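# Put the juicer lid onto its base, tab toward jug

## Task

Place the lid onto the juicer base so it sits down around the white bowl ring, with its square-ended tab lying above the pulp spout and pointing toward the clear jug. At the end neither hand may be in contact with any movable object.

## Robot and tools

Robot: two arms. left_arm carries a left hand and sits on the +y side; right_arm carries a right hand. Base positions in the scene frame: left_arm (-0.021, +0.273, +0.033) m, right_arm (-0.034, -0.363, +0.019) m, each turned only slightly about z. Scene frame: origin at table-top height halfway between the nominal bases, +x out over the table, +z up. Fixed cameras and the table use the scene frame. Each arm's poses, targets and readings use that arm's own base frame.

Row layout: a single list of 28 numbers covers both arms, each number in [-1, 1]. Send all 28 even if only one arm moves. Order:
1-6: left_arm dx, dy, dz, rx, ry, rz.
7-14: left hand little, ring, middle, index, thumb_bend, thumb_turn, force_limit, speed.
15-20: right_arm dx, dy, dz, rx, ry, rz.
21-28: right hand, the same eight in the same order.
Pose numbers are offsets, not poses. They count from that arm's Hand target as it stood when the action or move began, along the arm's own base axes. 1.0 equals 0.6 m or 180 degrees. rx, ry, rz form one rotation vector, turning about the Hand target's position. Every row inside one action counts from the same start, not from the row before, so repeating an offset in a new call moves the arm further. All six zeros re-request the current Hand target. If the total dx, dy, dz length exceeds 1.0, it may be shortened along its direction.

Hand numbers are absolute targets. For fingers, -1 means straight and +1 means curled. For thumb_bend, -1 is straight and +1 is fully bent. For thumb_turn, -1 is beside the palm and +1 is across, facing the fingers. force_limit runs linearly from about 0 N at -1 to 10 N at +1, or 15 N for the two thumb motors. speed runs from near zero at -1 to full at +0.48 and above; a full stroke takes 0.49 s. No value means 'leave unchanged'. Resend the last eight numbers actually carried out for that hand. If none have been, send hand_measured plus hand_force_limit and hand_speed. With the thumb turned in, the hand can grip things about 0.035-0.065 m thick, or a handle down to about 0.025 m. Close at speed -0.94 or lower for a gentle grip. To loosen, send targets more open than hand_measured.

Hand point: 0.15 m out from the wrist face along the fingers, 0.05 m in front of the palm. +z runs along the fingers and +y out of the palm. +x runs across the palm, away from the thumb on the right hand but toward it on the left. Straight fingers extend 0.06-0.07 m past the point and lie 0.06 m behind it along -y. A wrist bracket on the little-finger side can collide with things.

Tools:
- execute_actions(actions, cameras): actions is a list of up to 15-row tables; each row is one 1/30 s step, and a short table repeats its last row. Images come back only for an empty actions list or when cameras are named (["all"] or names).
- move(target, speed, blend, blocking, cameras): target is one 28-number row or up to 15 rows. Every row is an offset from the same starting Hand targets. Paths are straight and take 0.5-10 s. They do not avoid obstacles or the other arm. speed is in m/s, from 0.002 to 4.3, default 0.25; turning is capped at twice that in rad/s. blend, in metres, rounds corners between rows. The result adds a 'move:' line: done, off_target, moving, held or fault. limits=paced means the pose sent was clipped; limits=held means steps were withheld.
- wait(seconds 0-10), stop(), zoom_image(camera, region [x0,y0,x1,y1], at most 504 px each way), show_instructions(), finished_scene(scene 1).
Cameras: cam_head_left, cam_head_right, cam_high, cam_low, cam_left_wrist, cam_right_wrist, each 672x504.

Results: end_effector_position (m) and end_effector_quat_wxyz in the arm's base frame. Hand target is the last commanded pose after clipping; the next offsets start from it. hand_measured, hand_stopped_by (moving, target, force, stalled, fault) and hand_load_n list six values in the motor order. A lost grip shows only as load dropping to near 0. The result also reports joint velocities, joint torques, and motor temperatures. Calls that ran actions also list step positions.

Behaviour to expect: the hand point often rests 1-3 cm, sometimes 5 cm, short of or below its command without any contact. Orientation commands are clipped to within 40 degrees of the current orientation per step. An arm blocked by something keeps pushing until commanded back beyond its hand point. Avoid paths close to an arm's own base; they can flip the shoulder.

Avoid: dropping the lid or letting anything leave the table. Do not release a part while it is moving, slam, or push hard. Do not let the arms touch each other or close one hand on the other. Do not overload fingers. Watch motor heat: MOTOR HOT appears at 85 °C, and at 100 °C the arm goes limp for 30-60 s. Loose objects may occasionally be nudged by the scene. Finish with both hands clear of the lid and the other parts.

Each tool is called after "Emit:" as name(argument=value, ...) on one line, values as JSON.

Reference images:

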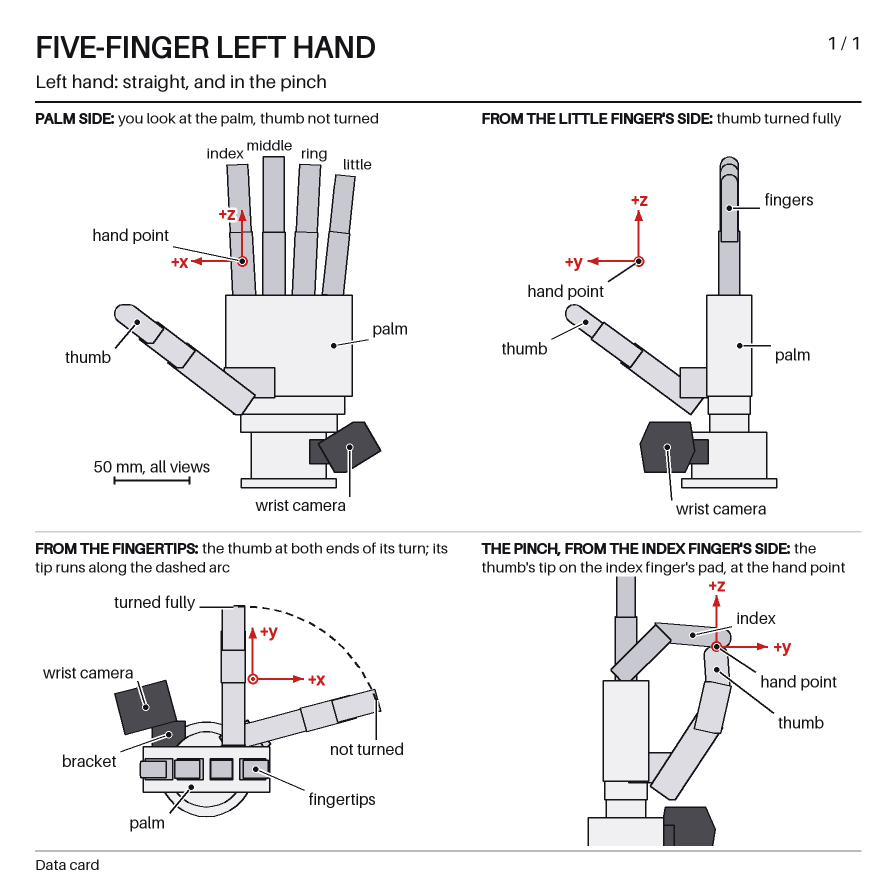

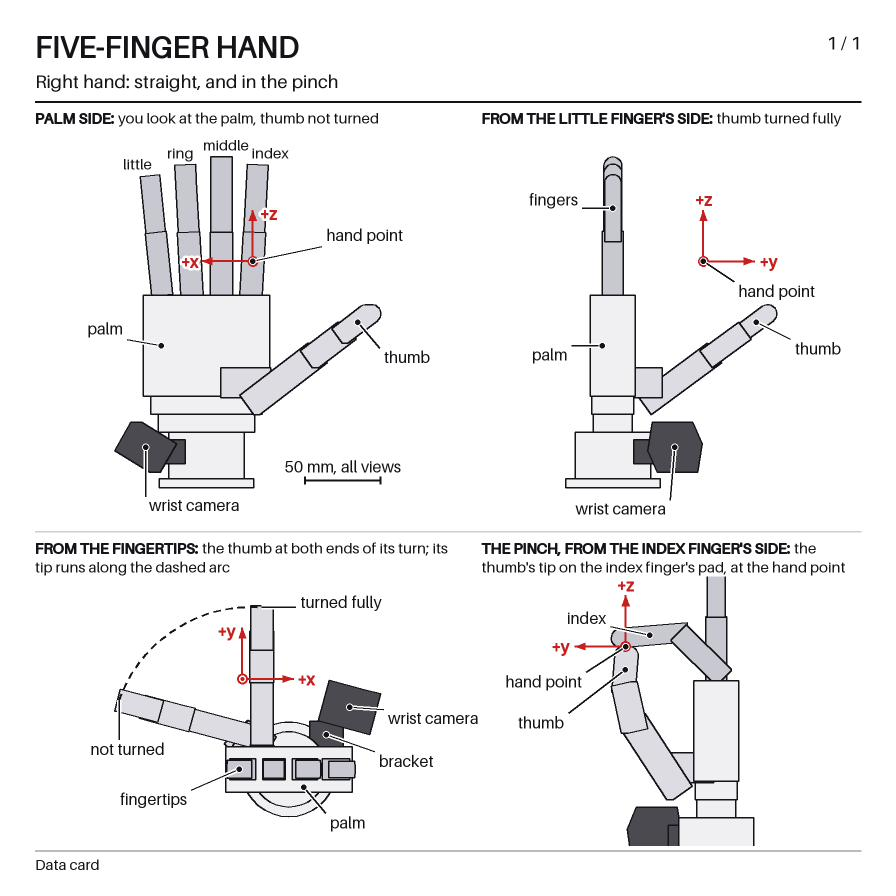

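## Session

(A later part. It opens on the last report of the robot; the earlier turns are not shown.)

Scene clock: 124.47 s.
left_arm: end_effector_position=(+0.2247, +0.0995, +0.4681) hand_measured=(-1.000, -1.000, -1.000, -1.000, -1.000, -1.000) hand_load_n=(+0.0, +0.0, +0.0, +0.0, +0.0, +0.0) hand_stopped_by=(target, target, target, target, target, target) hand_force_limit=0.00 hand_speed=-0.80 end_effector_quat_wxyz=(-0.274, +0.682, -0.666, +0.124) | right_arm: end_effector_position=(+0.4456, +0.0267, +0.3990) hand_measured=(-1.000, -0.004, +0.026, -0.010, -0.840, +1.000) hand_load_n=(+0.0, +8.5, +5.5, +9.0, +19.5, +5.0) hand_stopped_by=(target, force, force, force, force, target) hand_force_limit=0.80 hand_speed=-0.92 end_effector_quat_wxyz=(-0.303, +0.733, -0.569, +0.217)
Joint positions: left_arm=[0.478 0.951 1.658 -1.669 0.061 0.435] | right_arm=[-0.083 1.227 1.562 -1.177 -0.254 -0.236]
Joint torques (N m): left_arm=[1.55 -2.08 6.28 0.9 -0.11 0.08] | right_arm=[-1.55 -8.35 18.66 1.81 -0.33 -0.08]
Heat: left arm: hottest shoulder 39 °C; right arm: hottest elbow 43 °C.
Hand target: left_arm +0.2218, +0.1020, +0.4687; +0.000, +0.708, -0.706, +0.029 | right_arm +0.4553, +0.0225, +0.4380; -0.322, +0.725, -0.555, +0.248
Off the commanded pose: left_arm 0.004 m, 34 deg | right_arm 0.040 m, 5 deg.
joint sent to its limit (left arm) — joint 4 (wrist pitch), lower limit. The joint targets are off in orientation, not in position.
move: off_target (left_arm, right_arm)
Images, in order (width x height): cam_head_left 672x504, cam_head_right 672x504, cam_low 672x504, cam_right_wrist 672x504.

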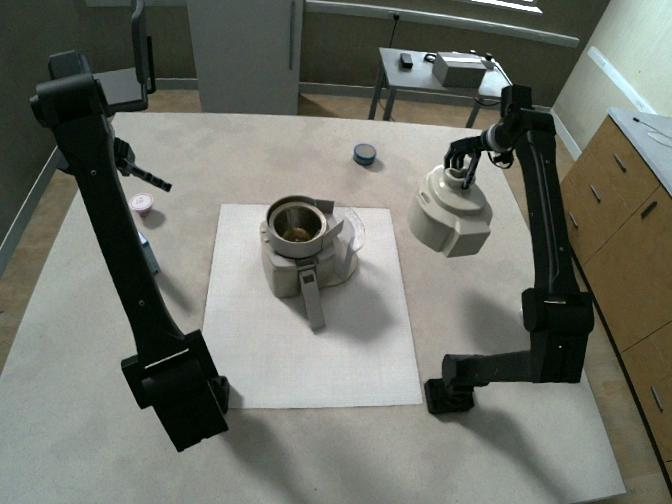

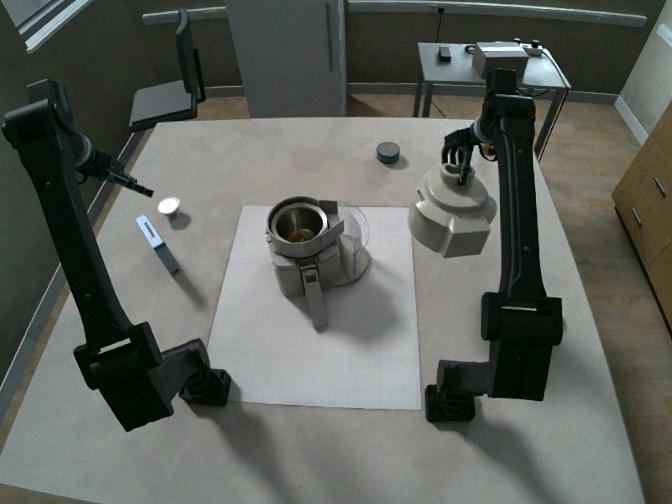

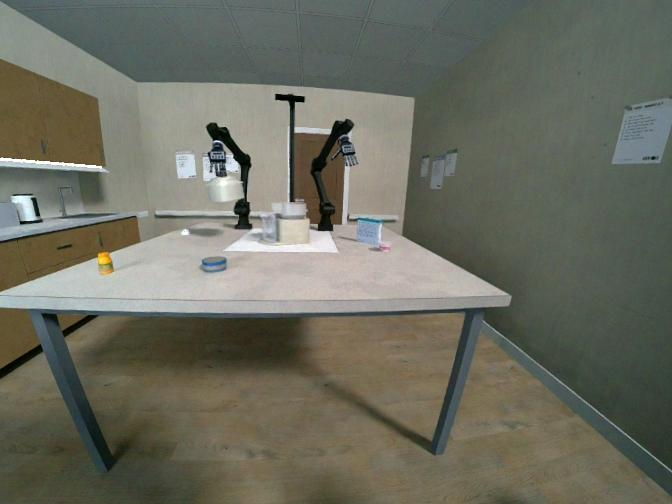

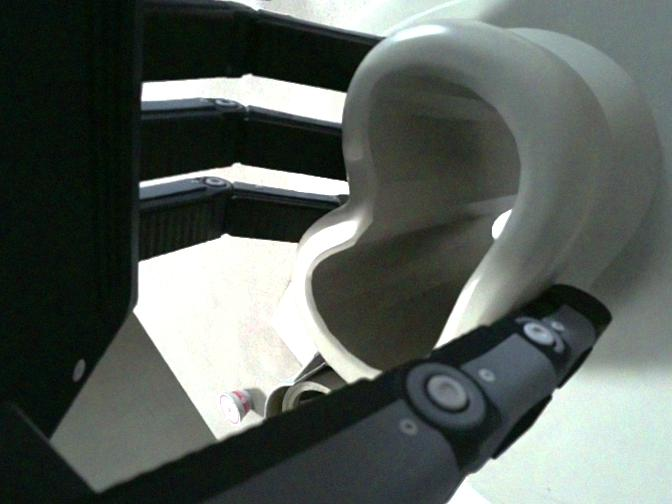

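Emit:
move(target=[[0,0,0,0,0,0,-1,-1,-1,-1,-1,-1,0,-0.8,-0.075,0.1625,0.07,0,0,0.139,-1,0.5,0.5,0.5,0.25,1,0.8,-0.92],[0,0,0,0,0,0,-1,-1,-1,-1,-1,-1,0,-0.8,-0.125,0.4,0.08,0,0,0.36,-1,0.5,0.5,0.5,0.25,1,0.8,-0.92]], speed=0.15, blend=[0.04,0], cameras=["cam_right_wrist","cam_head_left","cam_head_right","cam_low","cam_high"])

Scene clock: 129.30 s.
left_arm: end_effector_position=(+0.2247, +0.0995, +0.4681) hand_measured=(-1.000, -1.000, -1.000, -1.000, -1.000, -1.000) hand_load_n=(+0.0, +0.0, +0.0, +0.0, +0.0, +0.0) hand_stopped_by=(target, target, target, target, target, target) hand_force_limit=0.00 hand_speed=-0.80 end_effector_quat_wxyz=(-0.274, +0.682, -0.666, +0.124) | right_arm: end_effector_position=(+0.3790, +0.2588, +0.4566) hand_measured=(-1.000, -0.004, +0.026, -0.010, -0.840, +1.000) hand_load_n=(+0.0, +8.0, +5.5, +9.0, +19.5, +5.5) hand_stopped_by=(target, force, force, force, force, target) hand_force_limit=0.80 hand_speed=-0.92 end_effector_quat_wxyz=(-0.388, +0.916, -0.098, +0.011)
Joint positions: left_arm=[0.478 0.951 1.658 -1.669 0.061 0.435] | right_arm=[0.373 1.503 2.014 -1.62 -0.675 -0.82]
Joint torques (N m): left_arm=[1.67 -1.9 6.2 0.84 -0.12 0.08] | right_arm=[-0.44 -11.46 16.91 1.1 -0.75 -0.09]
Heat: left arm: hottest shoulder 39 °C; right arm: hottest elbow 44 °C.
Hand target: left_arm +0.2218, +0.1020, +0.4687; +0.000, +0.708, -0.706, +0.029 | right_arm +0.3804, +0.2624, +0.4861; -0.405, +0.910, -0.080, +0.036
Off the commanded pose: left_arm 0.004 m, 34 deg | right_arm 0.030 m, 4 deg.
joint sent to its limit (left arm) — joint 4 (wrist pitch), lower limit. The joint targets are off in orientation, not in position.
move: off_target (left_arm, right_arm)
Images, in order (width x height): cam_head_left 672x504, cam_head_right 672x504, cam_high 672x504, cam_low 672x504, cam_right_wrist 672x504.

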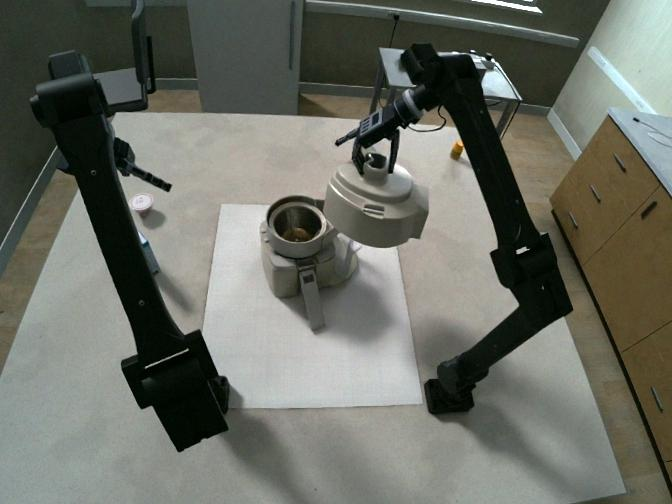

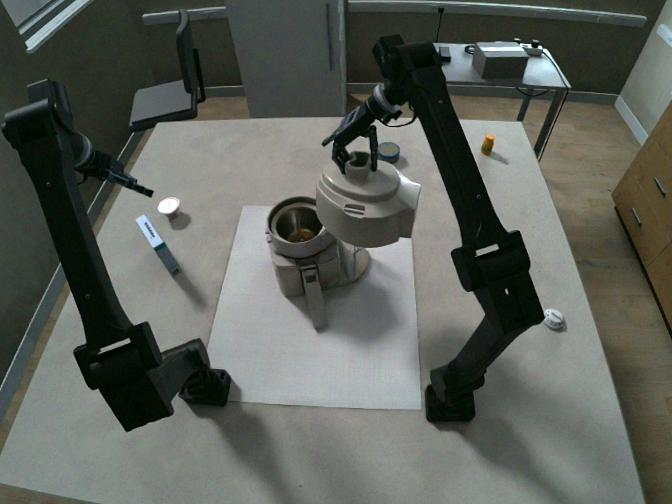

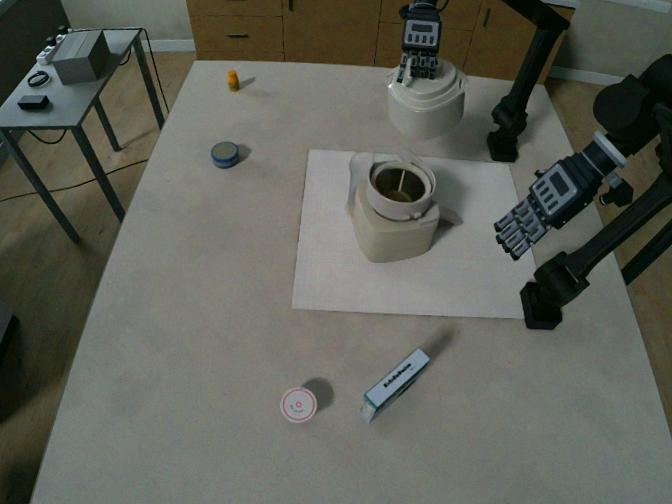

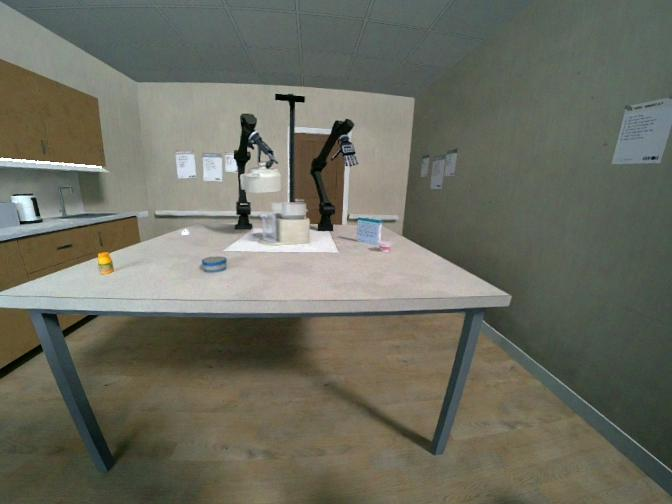

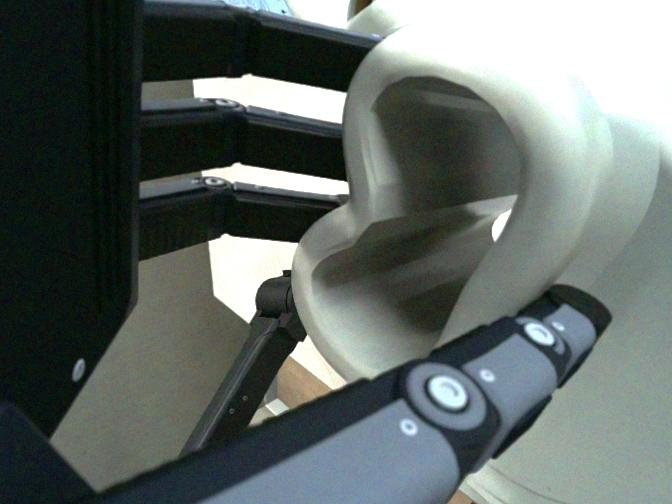

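Emit:
move(target=[0,0,0,0,0,0,-1,-1,-1,-1,-1,-1,0,-0.8,-0.0157,0.311,-0.01,0,0,0.193,-1,0.5,0.5,0.5,0.25,1,0.8,-0.92], speed=0.12, cameras=["cam_right_wrist","cam_head_left","cam_head_right","cam_low","cam_high","cam_left_wrist"])

Scene clock: 133.07 s.
left_arm: end_effector_position=(+0.2247, +0.0995, +0.4681) hand_measured=(-1.000, -1.000, -1.000, -1.000, -1.000, -1.000) hand_load_n=(+0.0, +0.0, +0.0, +0.0, -0.5, +0.0) hand_stopped_by=(target, target, target, target, target, target) hand_force_limit=0.00 hand_speed=-0.80 end_effector_quat_wxyz=(-0.274, +0.682, -0.666, +0.124) | right_arm: end_effector_position=(+0.3727, +0.4465, +0.4492) hand_measured=(-1.000, -0.004, +0.026, -0.010, -0.840, +1.000) hand_load_n=(+0.0, +8.5, +5.5, +8.5, +20.0, +5.5) hand_stopped_by=(target, force, force, force, force, target) hand_force_limit=0.80 hand_speed=-0.92 end_effector_quat_wxyz=(-0.437, +0.887, +0.141, -0.046)
Joint positions: left_arm=[0.478 0.951 1.658 -1.669 0.061 0.435] | right_arm=[0.674 1.861 2.44 -1.674 -0.809 -1.006]
Joint torques (N m): left_arm=[1.67 -1.9 6.24 0.87 -0.11 0.08] | right_arm=[-0.26 -17.03 16.4 1.2 -0.88 -0.1]
Heat: left arm: hottest shoulder 39 °C; right arm: hottest elbow 44 °C.
Hand target: left_arm +0.2218, +0.1020, +0.4687; +0.000, +0.708, -0.706, +0.029 | right_arm +0.3709, +0.4491, +0.4799; -0.397, +0.892, +0.195, -0.086
Off the commanded pose: left_arm 0.004 m, 34 deg | right_arm 0.031 m, 9 deg.
joint sent to its limit (left arm) — joint 4 (wrist pitch), lower limit. The joint targets are off in orientation, not in position.
joint sent to its limit (right arm) — joint 4 (wrist pitch), lower limit. The joint targets are off in orientation, not in position.
move: off_target (left_arm, right_arm)

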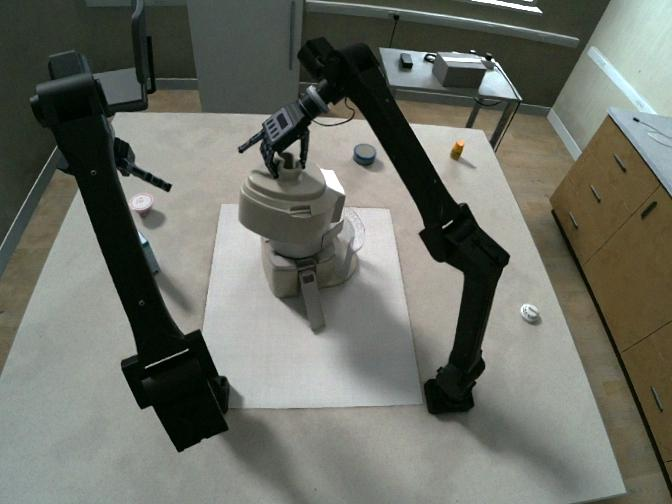

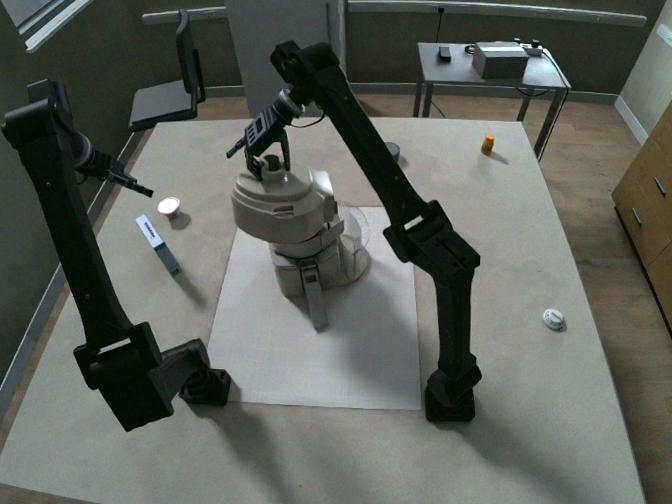

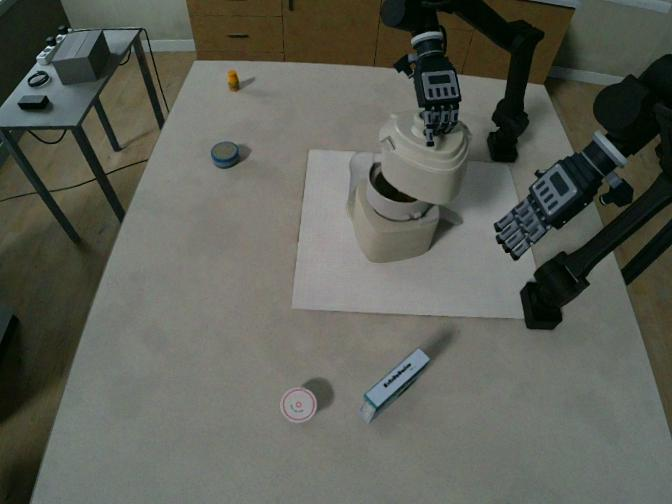

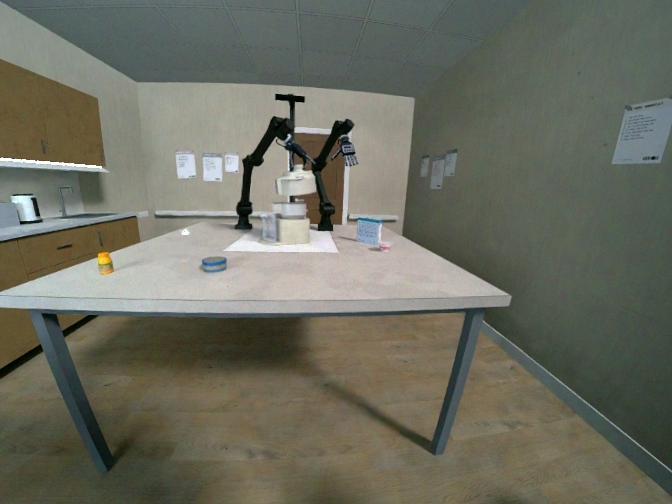

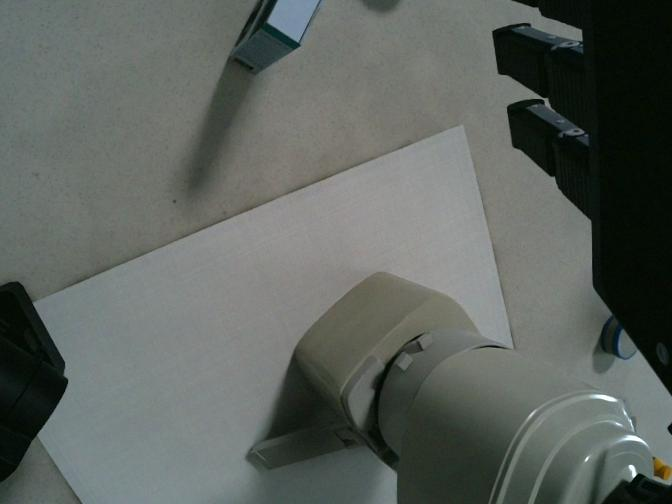

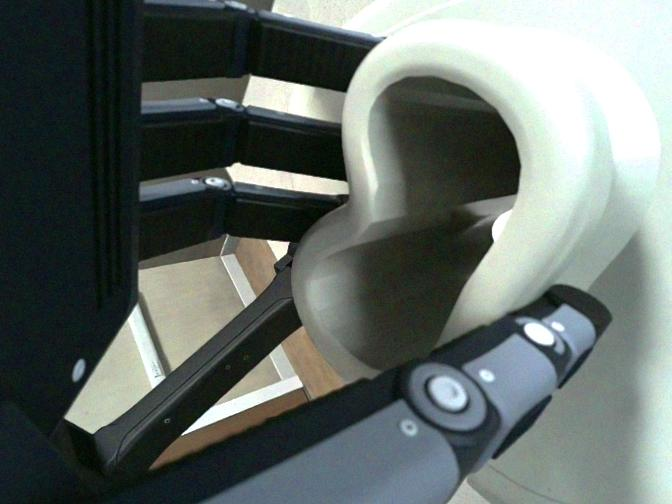

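Emit:
zoom_image(camera="cam_head_left", region=[220, 140, 380, 340])

Emit:
zoom_image(camera="cam_head_right", region=[210, 140, 380, 340])

Emit:
zoom_image(camera="cam_low", region=[230, 110, 350, 260])

Emit:
zoom_image(camera="cam_high", region=[320, 90, 500, 290])

Scaled by 2.520 from the camera's 672x504 image, which has a finer 960x720 frame.

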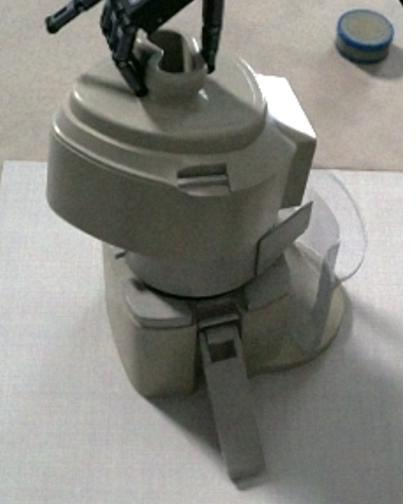

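Scaled by 2.520 from the camera's 672x504 image, which has a finer 960x720 frame.

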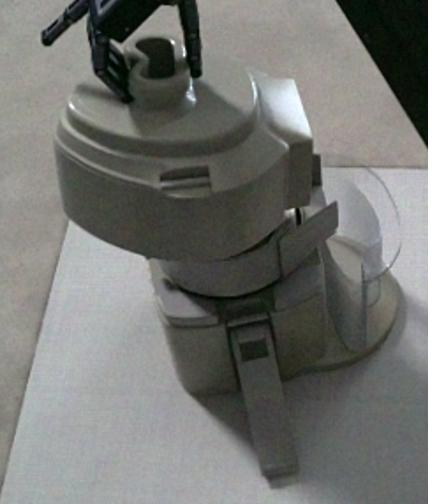

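Scaled by 3.360 from the camera's 672x504 image, which has a finer 960x720 frame.

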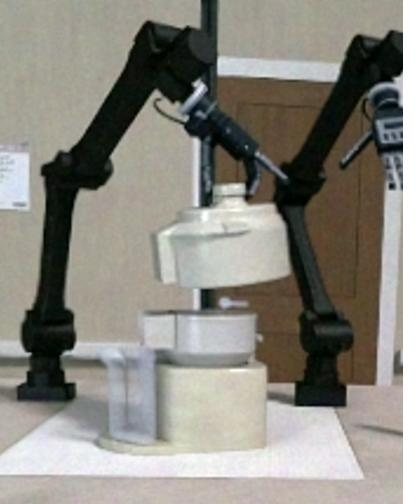

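Scaled by 2.520 from the camera's 672x504 image, which has a finer 960x720 frame.

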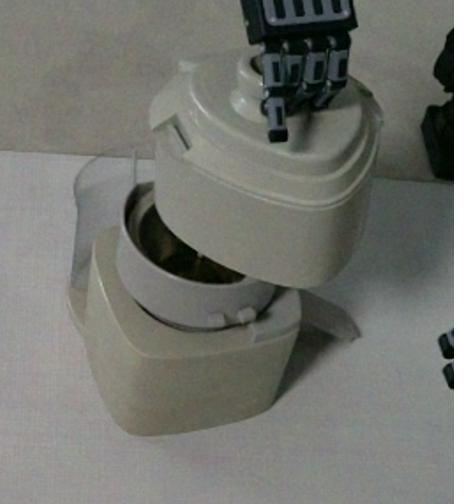

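Emit:
move(target=[0,0,0,0,0,0,-1,-1,-1,-1,-1,-1,0,-0.8,0.033,-0.04,0,0,0,0.039,-1,0.5,0.5,0.5,0.25,1,0.8,-0.92], speed=0.1, cameras=["cam_head_left","cam_head_right","cam_low","cam_high"])

Emit:
zoom_image(camera="cam_head_left", region=[220, 140, 380, 340])

Emit:
zoom_image(camera="cam_head_right", region=[210, 140, 380, 340])

Emit:
zoom_image(camera="cam_low", region=[230, 110, 350, 260])

Emit:
zoom_image(camera="cam_high", region=[320, 90, 500, 290])

Scene clock: 137.77 s.
left_arm: end_effector_position=(+0.2247, +0.0995, +0.4681) hand_measured=(-1.000, -1.000, -1.000, -1.000, -1.000, -1.000) hand_load_n=(+0.0, +0.0, +0.0, +0.0, +0.0, +0.0) hand_stopped_by=(target, target, target, target, target, target) hand_force_limit=0.00 hand_speed=-0.80 end_effector_quat_wxyz=(-0.274, +0.682, -0.666, +0.124) | right_arm: end_effector_position=(+0.3956, +0.4322, +0.4529) hand_measured=(-1.000, -0.004, +0.026, -0.010, -0.840, +1.000) hand_load_n=(+0.0, +8.0, +5.0, +8.5, +19.5, +5.5) hand_stopped_by=(target, force, force, force, force, target) hand_force_limit=0.80 hand_speed=-0.92 end_effector_quat_wxyz=(-0.461, +0.869, +0.180, -0.022)
Joint positions: left_arm=[0.478 0.951 1.658 -1.669 0.061 0.435] | right_arm=[0.622 1.861 2.44 -1.674 -0.868 -1.133]
Joint torques (N m): left_arm=[1.55 -1.85 6.19 0.91 -0.11 0.08] | right_arm=[-1.08 -18.96 12.31 1.22 -0.96 -0.14]
Heat: left arm: hottest shoulder 39 °C; right arm: hottest elbow 44 °C.
Hand target: left_arm +0.2218, +0.1020, +0.4687; +0.000, +0.708, -0.706, +0.029 | right_arm +0.3908, +0.4250, +0.4799; -0.391, +0.879, +0.249, -0.111
Off the commanded pose: left_arm 0.004 m, 34 deg | right_arm 0.028 m, 15 deg.
joint sent to its limit (left arm) — joint 4 (wrist pitch), lower limit. The joint targets are off in orientation, not in position.
joint sent to its limit (right arm) — joint 4 (wrist pitch), lower limit. The joint targets are off in orientation, not in position.
move: off_target (left_arm, right_arm)
Images, in order (width x height): cam_head_left 672x504, cam_head_right 672x504, cam_high 672x504, cam_low 672x504.

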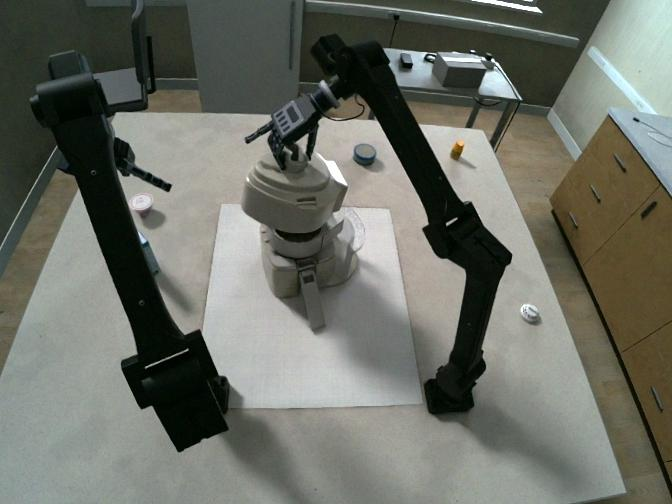

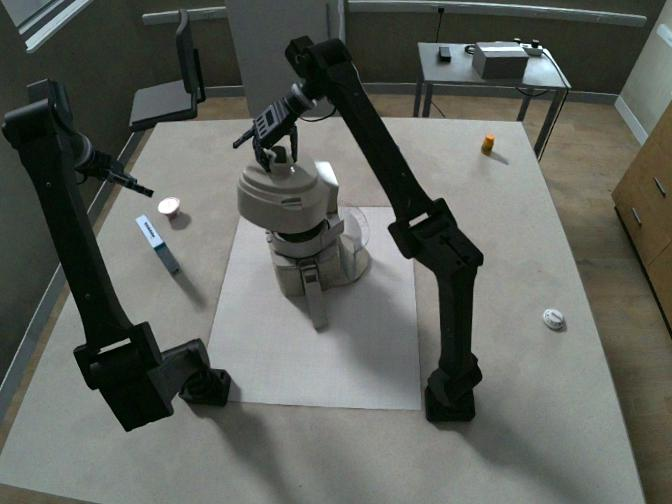

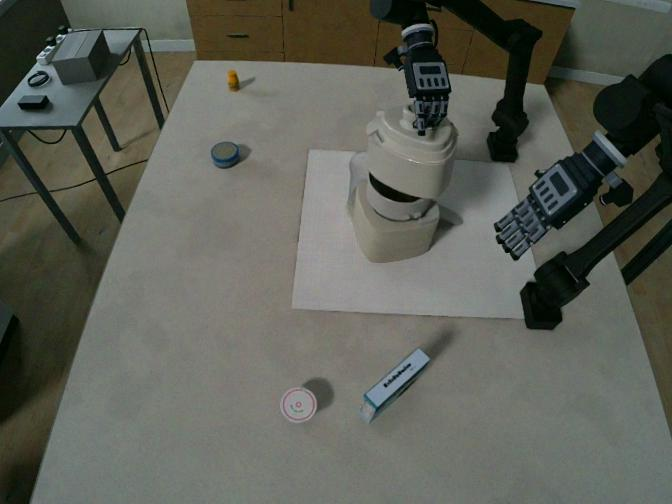

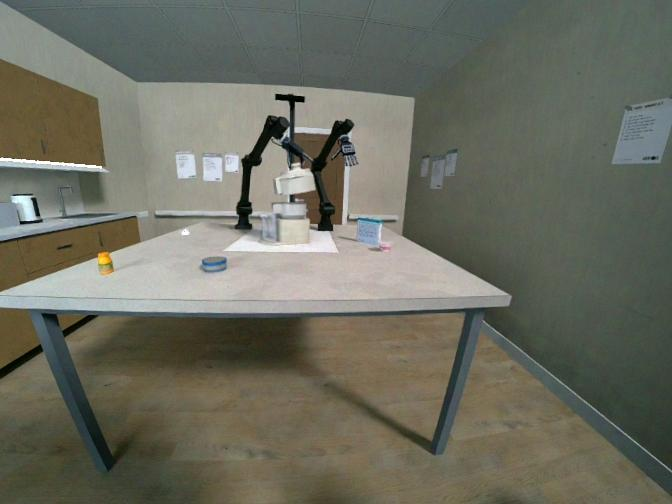

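Scaled by 2.520 from the camera's 672x504 image, which has a finer 960x720 frame.

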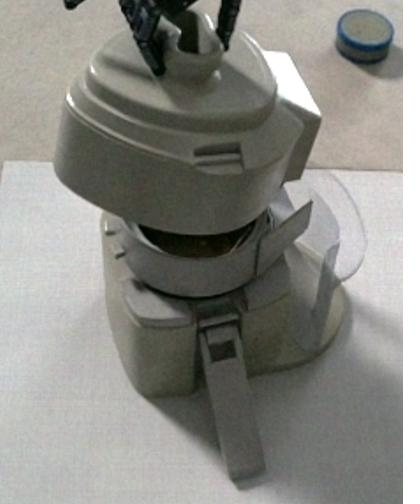

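Scaled by 2.520 from the camera's 672x504 image, which has a finer 960x720 frame.

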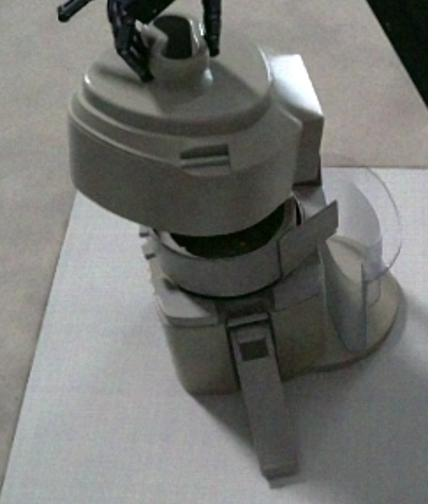

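Scaled by 3.360 from the camera's 672x504 image, which has a finer 960x720 frame.

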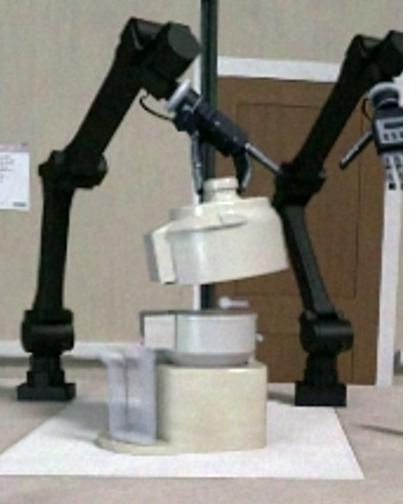

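Scaled by 2.520 from the camera's 672x504 image, which has a finer 960x720 frame.

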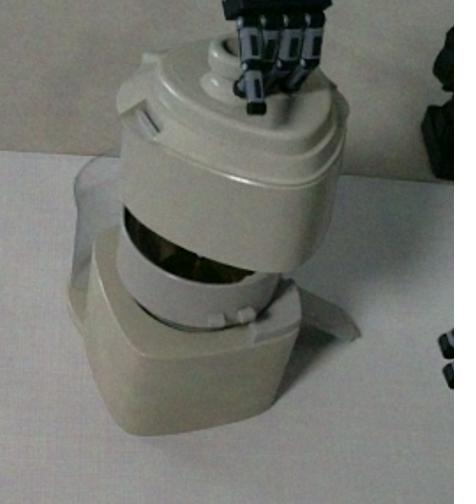

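Emit:
move(target=[0,0,0,0,0,0,-1,-1,-1,-1,-1,-1,0,-0.8,0.012,-0.033,-0.075,0,0,0,-1,0.5,0.5,0.5,0.25,1,0.8,-0.92], speed=0.06, cameras=["cam_head_left","cam_head_right","cam_low","cam_high"])

Emit:
zoom_image(camera="cam_head_left", region=[220, 140, 380, 340])

Emit:
zoom_image(camera="cam_head_right", region=[210, 140, 380, 340])

Emit:
zoom_image(camera="cam_low", region=[230, 110, 350, 260])

Emit:
zoom_image(camera="cam_high", region=[320, 90, 500, 290])

Scene clock: 143.40 s.
left_arm: end_effector_position=(+0.2247, +0.0995, +0.4681) hand_measured=(-1.000, -1.000, -1.000, -1.000, -1.000, -1.000) hand_load_n=(+0.0, +0.0, +0.0, +0.0, +0.0, +0.0) hand_stopped_by=(target, target, target, target, target, target) hand_force_limit=0.00 hand_speed=-0.80 end_effector_quat_wxyz=(-0.274, +0.682, -0.666, +0.124) | right_arm: end_effector_position=(+0.4054, +0.4160, +0.4017) hand_measured=(-1.000, -0.004, +0.026, -0.010, -0.840, +1.000) hand_load_n=(+0.0, +8.0, +5.0, +8.5, +20.0, +5.5) hand_stopped_by=(target, force, force, force, force, target) hand_force_limit=0.80 hand_speed=-0.92 end_effector_quat_wxyz=(-0.434, +0.879, +0.191, -0.043)
Joint positions: left_arm=[0.478 0.951 1.658 -1.669 0.061 0.435] | right_arm=[0.599 1.848 2.295 -1.674 -0.853 -1.242]
Joint torques (N m): left_arm=[1.67 -1.9 6.23 0.9 -0.11 0.09] | right_arm=[-1.38 -20.54 11.41 0.95 -0.78 -0.14]
Heat: left arm: hottest shoulder 39 °C; right arm: hottest elbow 44 °C.
Hand target: left_arm +0.2218, +0.1020, +0.4687; +0.000, +0.708, -0.706, +0.029 | right_arm +0.3979, +0.4052, +0.4350; -0.391, +0.879, +0.249, -0.111
Off the commanded pose: left_arm 0.004 m, 34 deg | right_arm 0.036 m, 11 deg.
joint sent to its limit (left arm) — joint 4 (wrist pitch), lower limit. The joint targets are off in orientation, not in position.
joint sent to its limit (right arm) — joint 4 (wrist pitch), lower limit. The joint targets are off in orientation, not in position.
move: off_target (left_arm, right_arm)
Images, in order (width x height): cam_head_left 672x504, cam_head_right 672x504, cam_high 672x504, cam_low 672x504.

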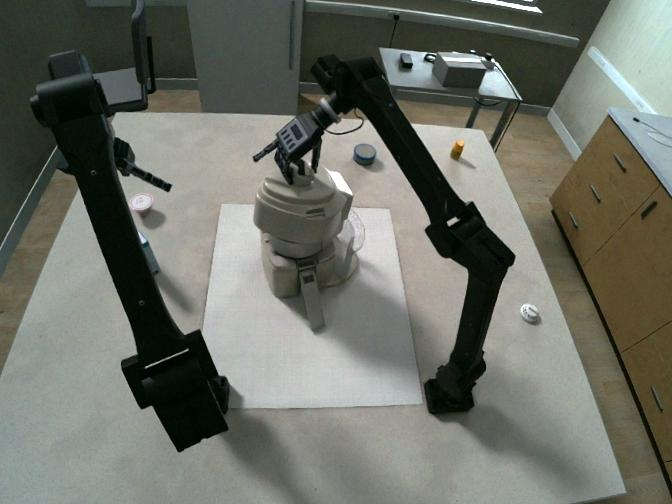

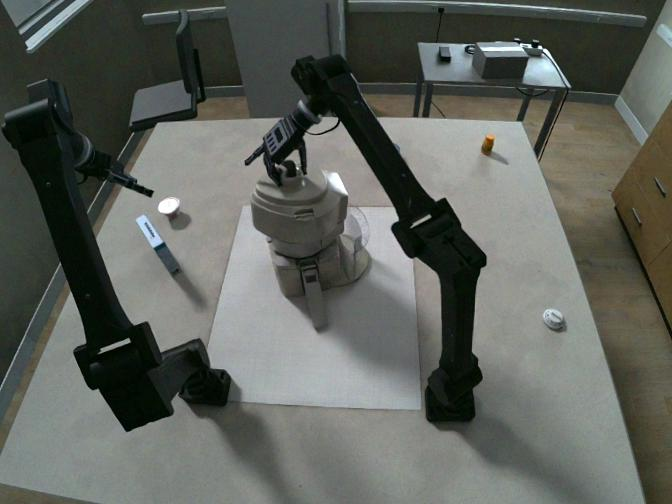

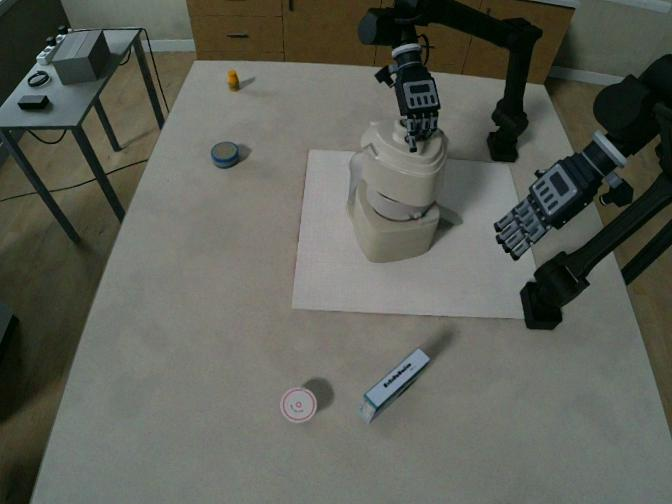

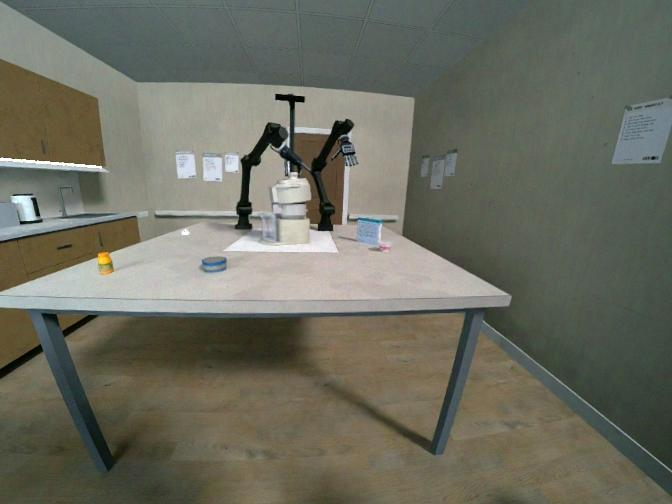

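Scaled by 2.520 from the camera's 672x504 image, which has a finer 960x720 frame.

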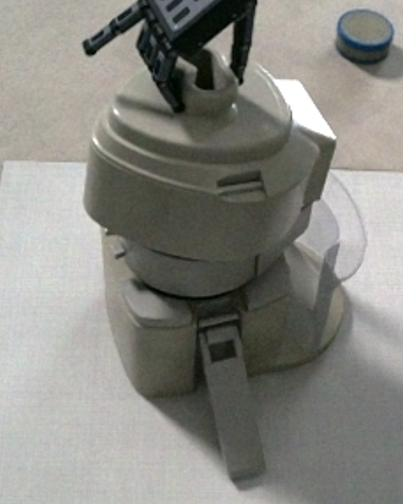

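Scaled by 2.520 from the camera's 672x504 image, which has a finer 960x720 frame.

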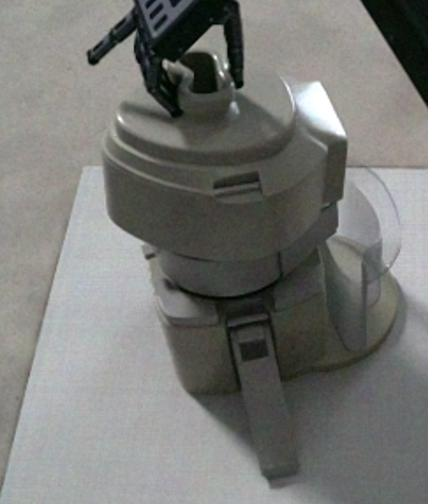

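Scaled by 3.360 from the camera's 672x504 image, which has a finer 960x720 frame.

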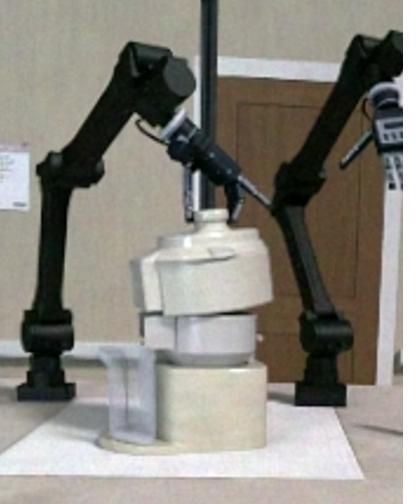

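Scaled by 2.520 from the camera's 672x504 image, which has a finer 960x720 frame.

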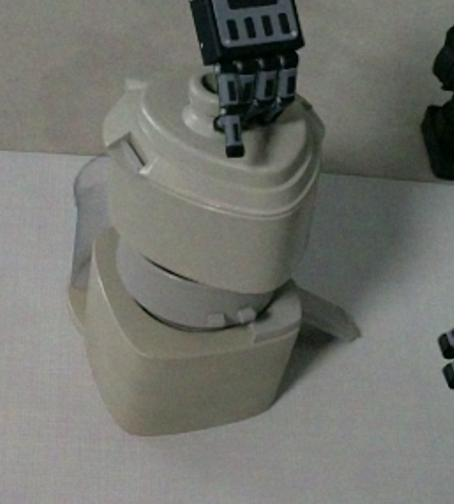

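Emit:
zoom_image(camera="cam_low", region=[255, 165, 325, 245])

Emit:
zoom_image(camera="cam_head_right", region=[240, 150, 380, 270])

Emit:
zoom_image(camera="cam_high", region=[340, 110, 470, 230])

Scaled by 6.300 from the camera's 672x504 image, which has a finer 960x720 frame.

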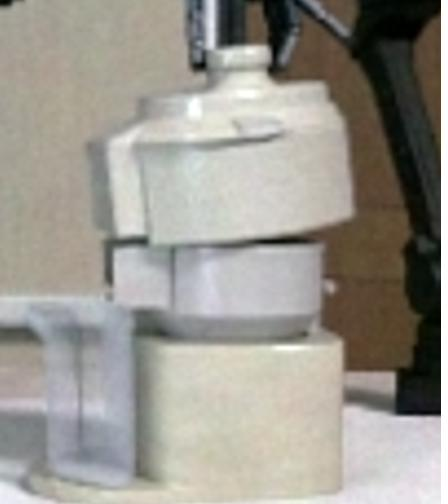

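Scaled by 3.600 from the camera's 672x504 image, which has a finer 960x720 frame.

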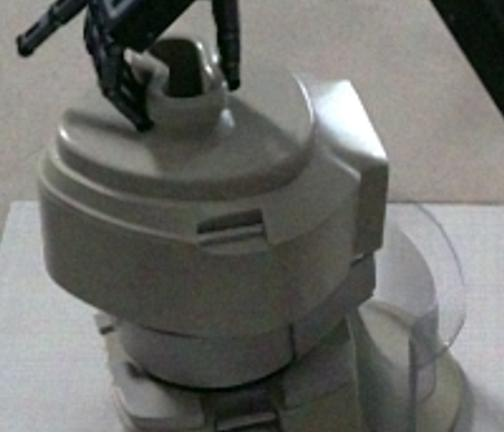

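Scaled by 3.877 from the camera's 672x504 image, which has a finer 960x720 frame.

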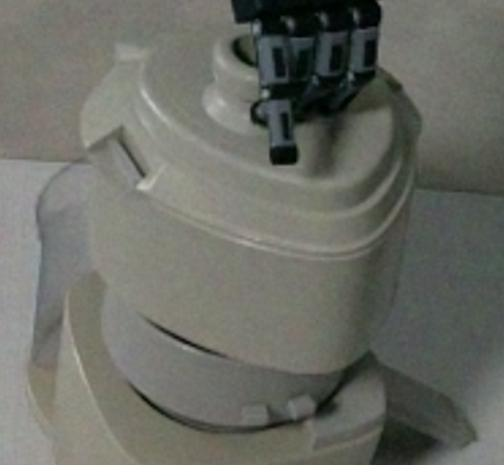

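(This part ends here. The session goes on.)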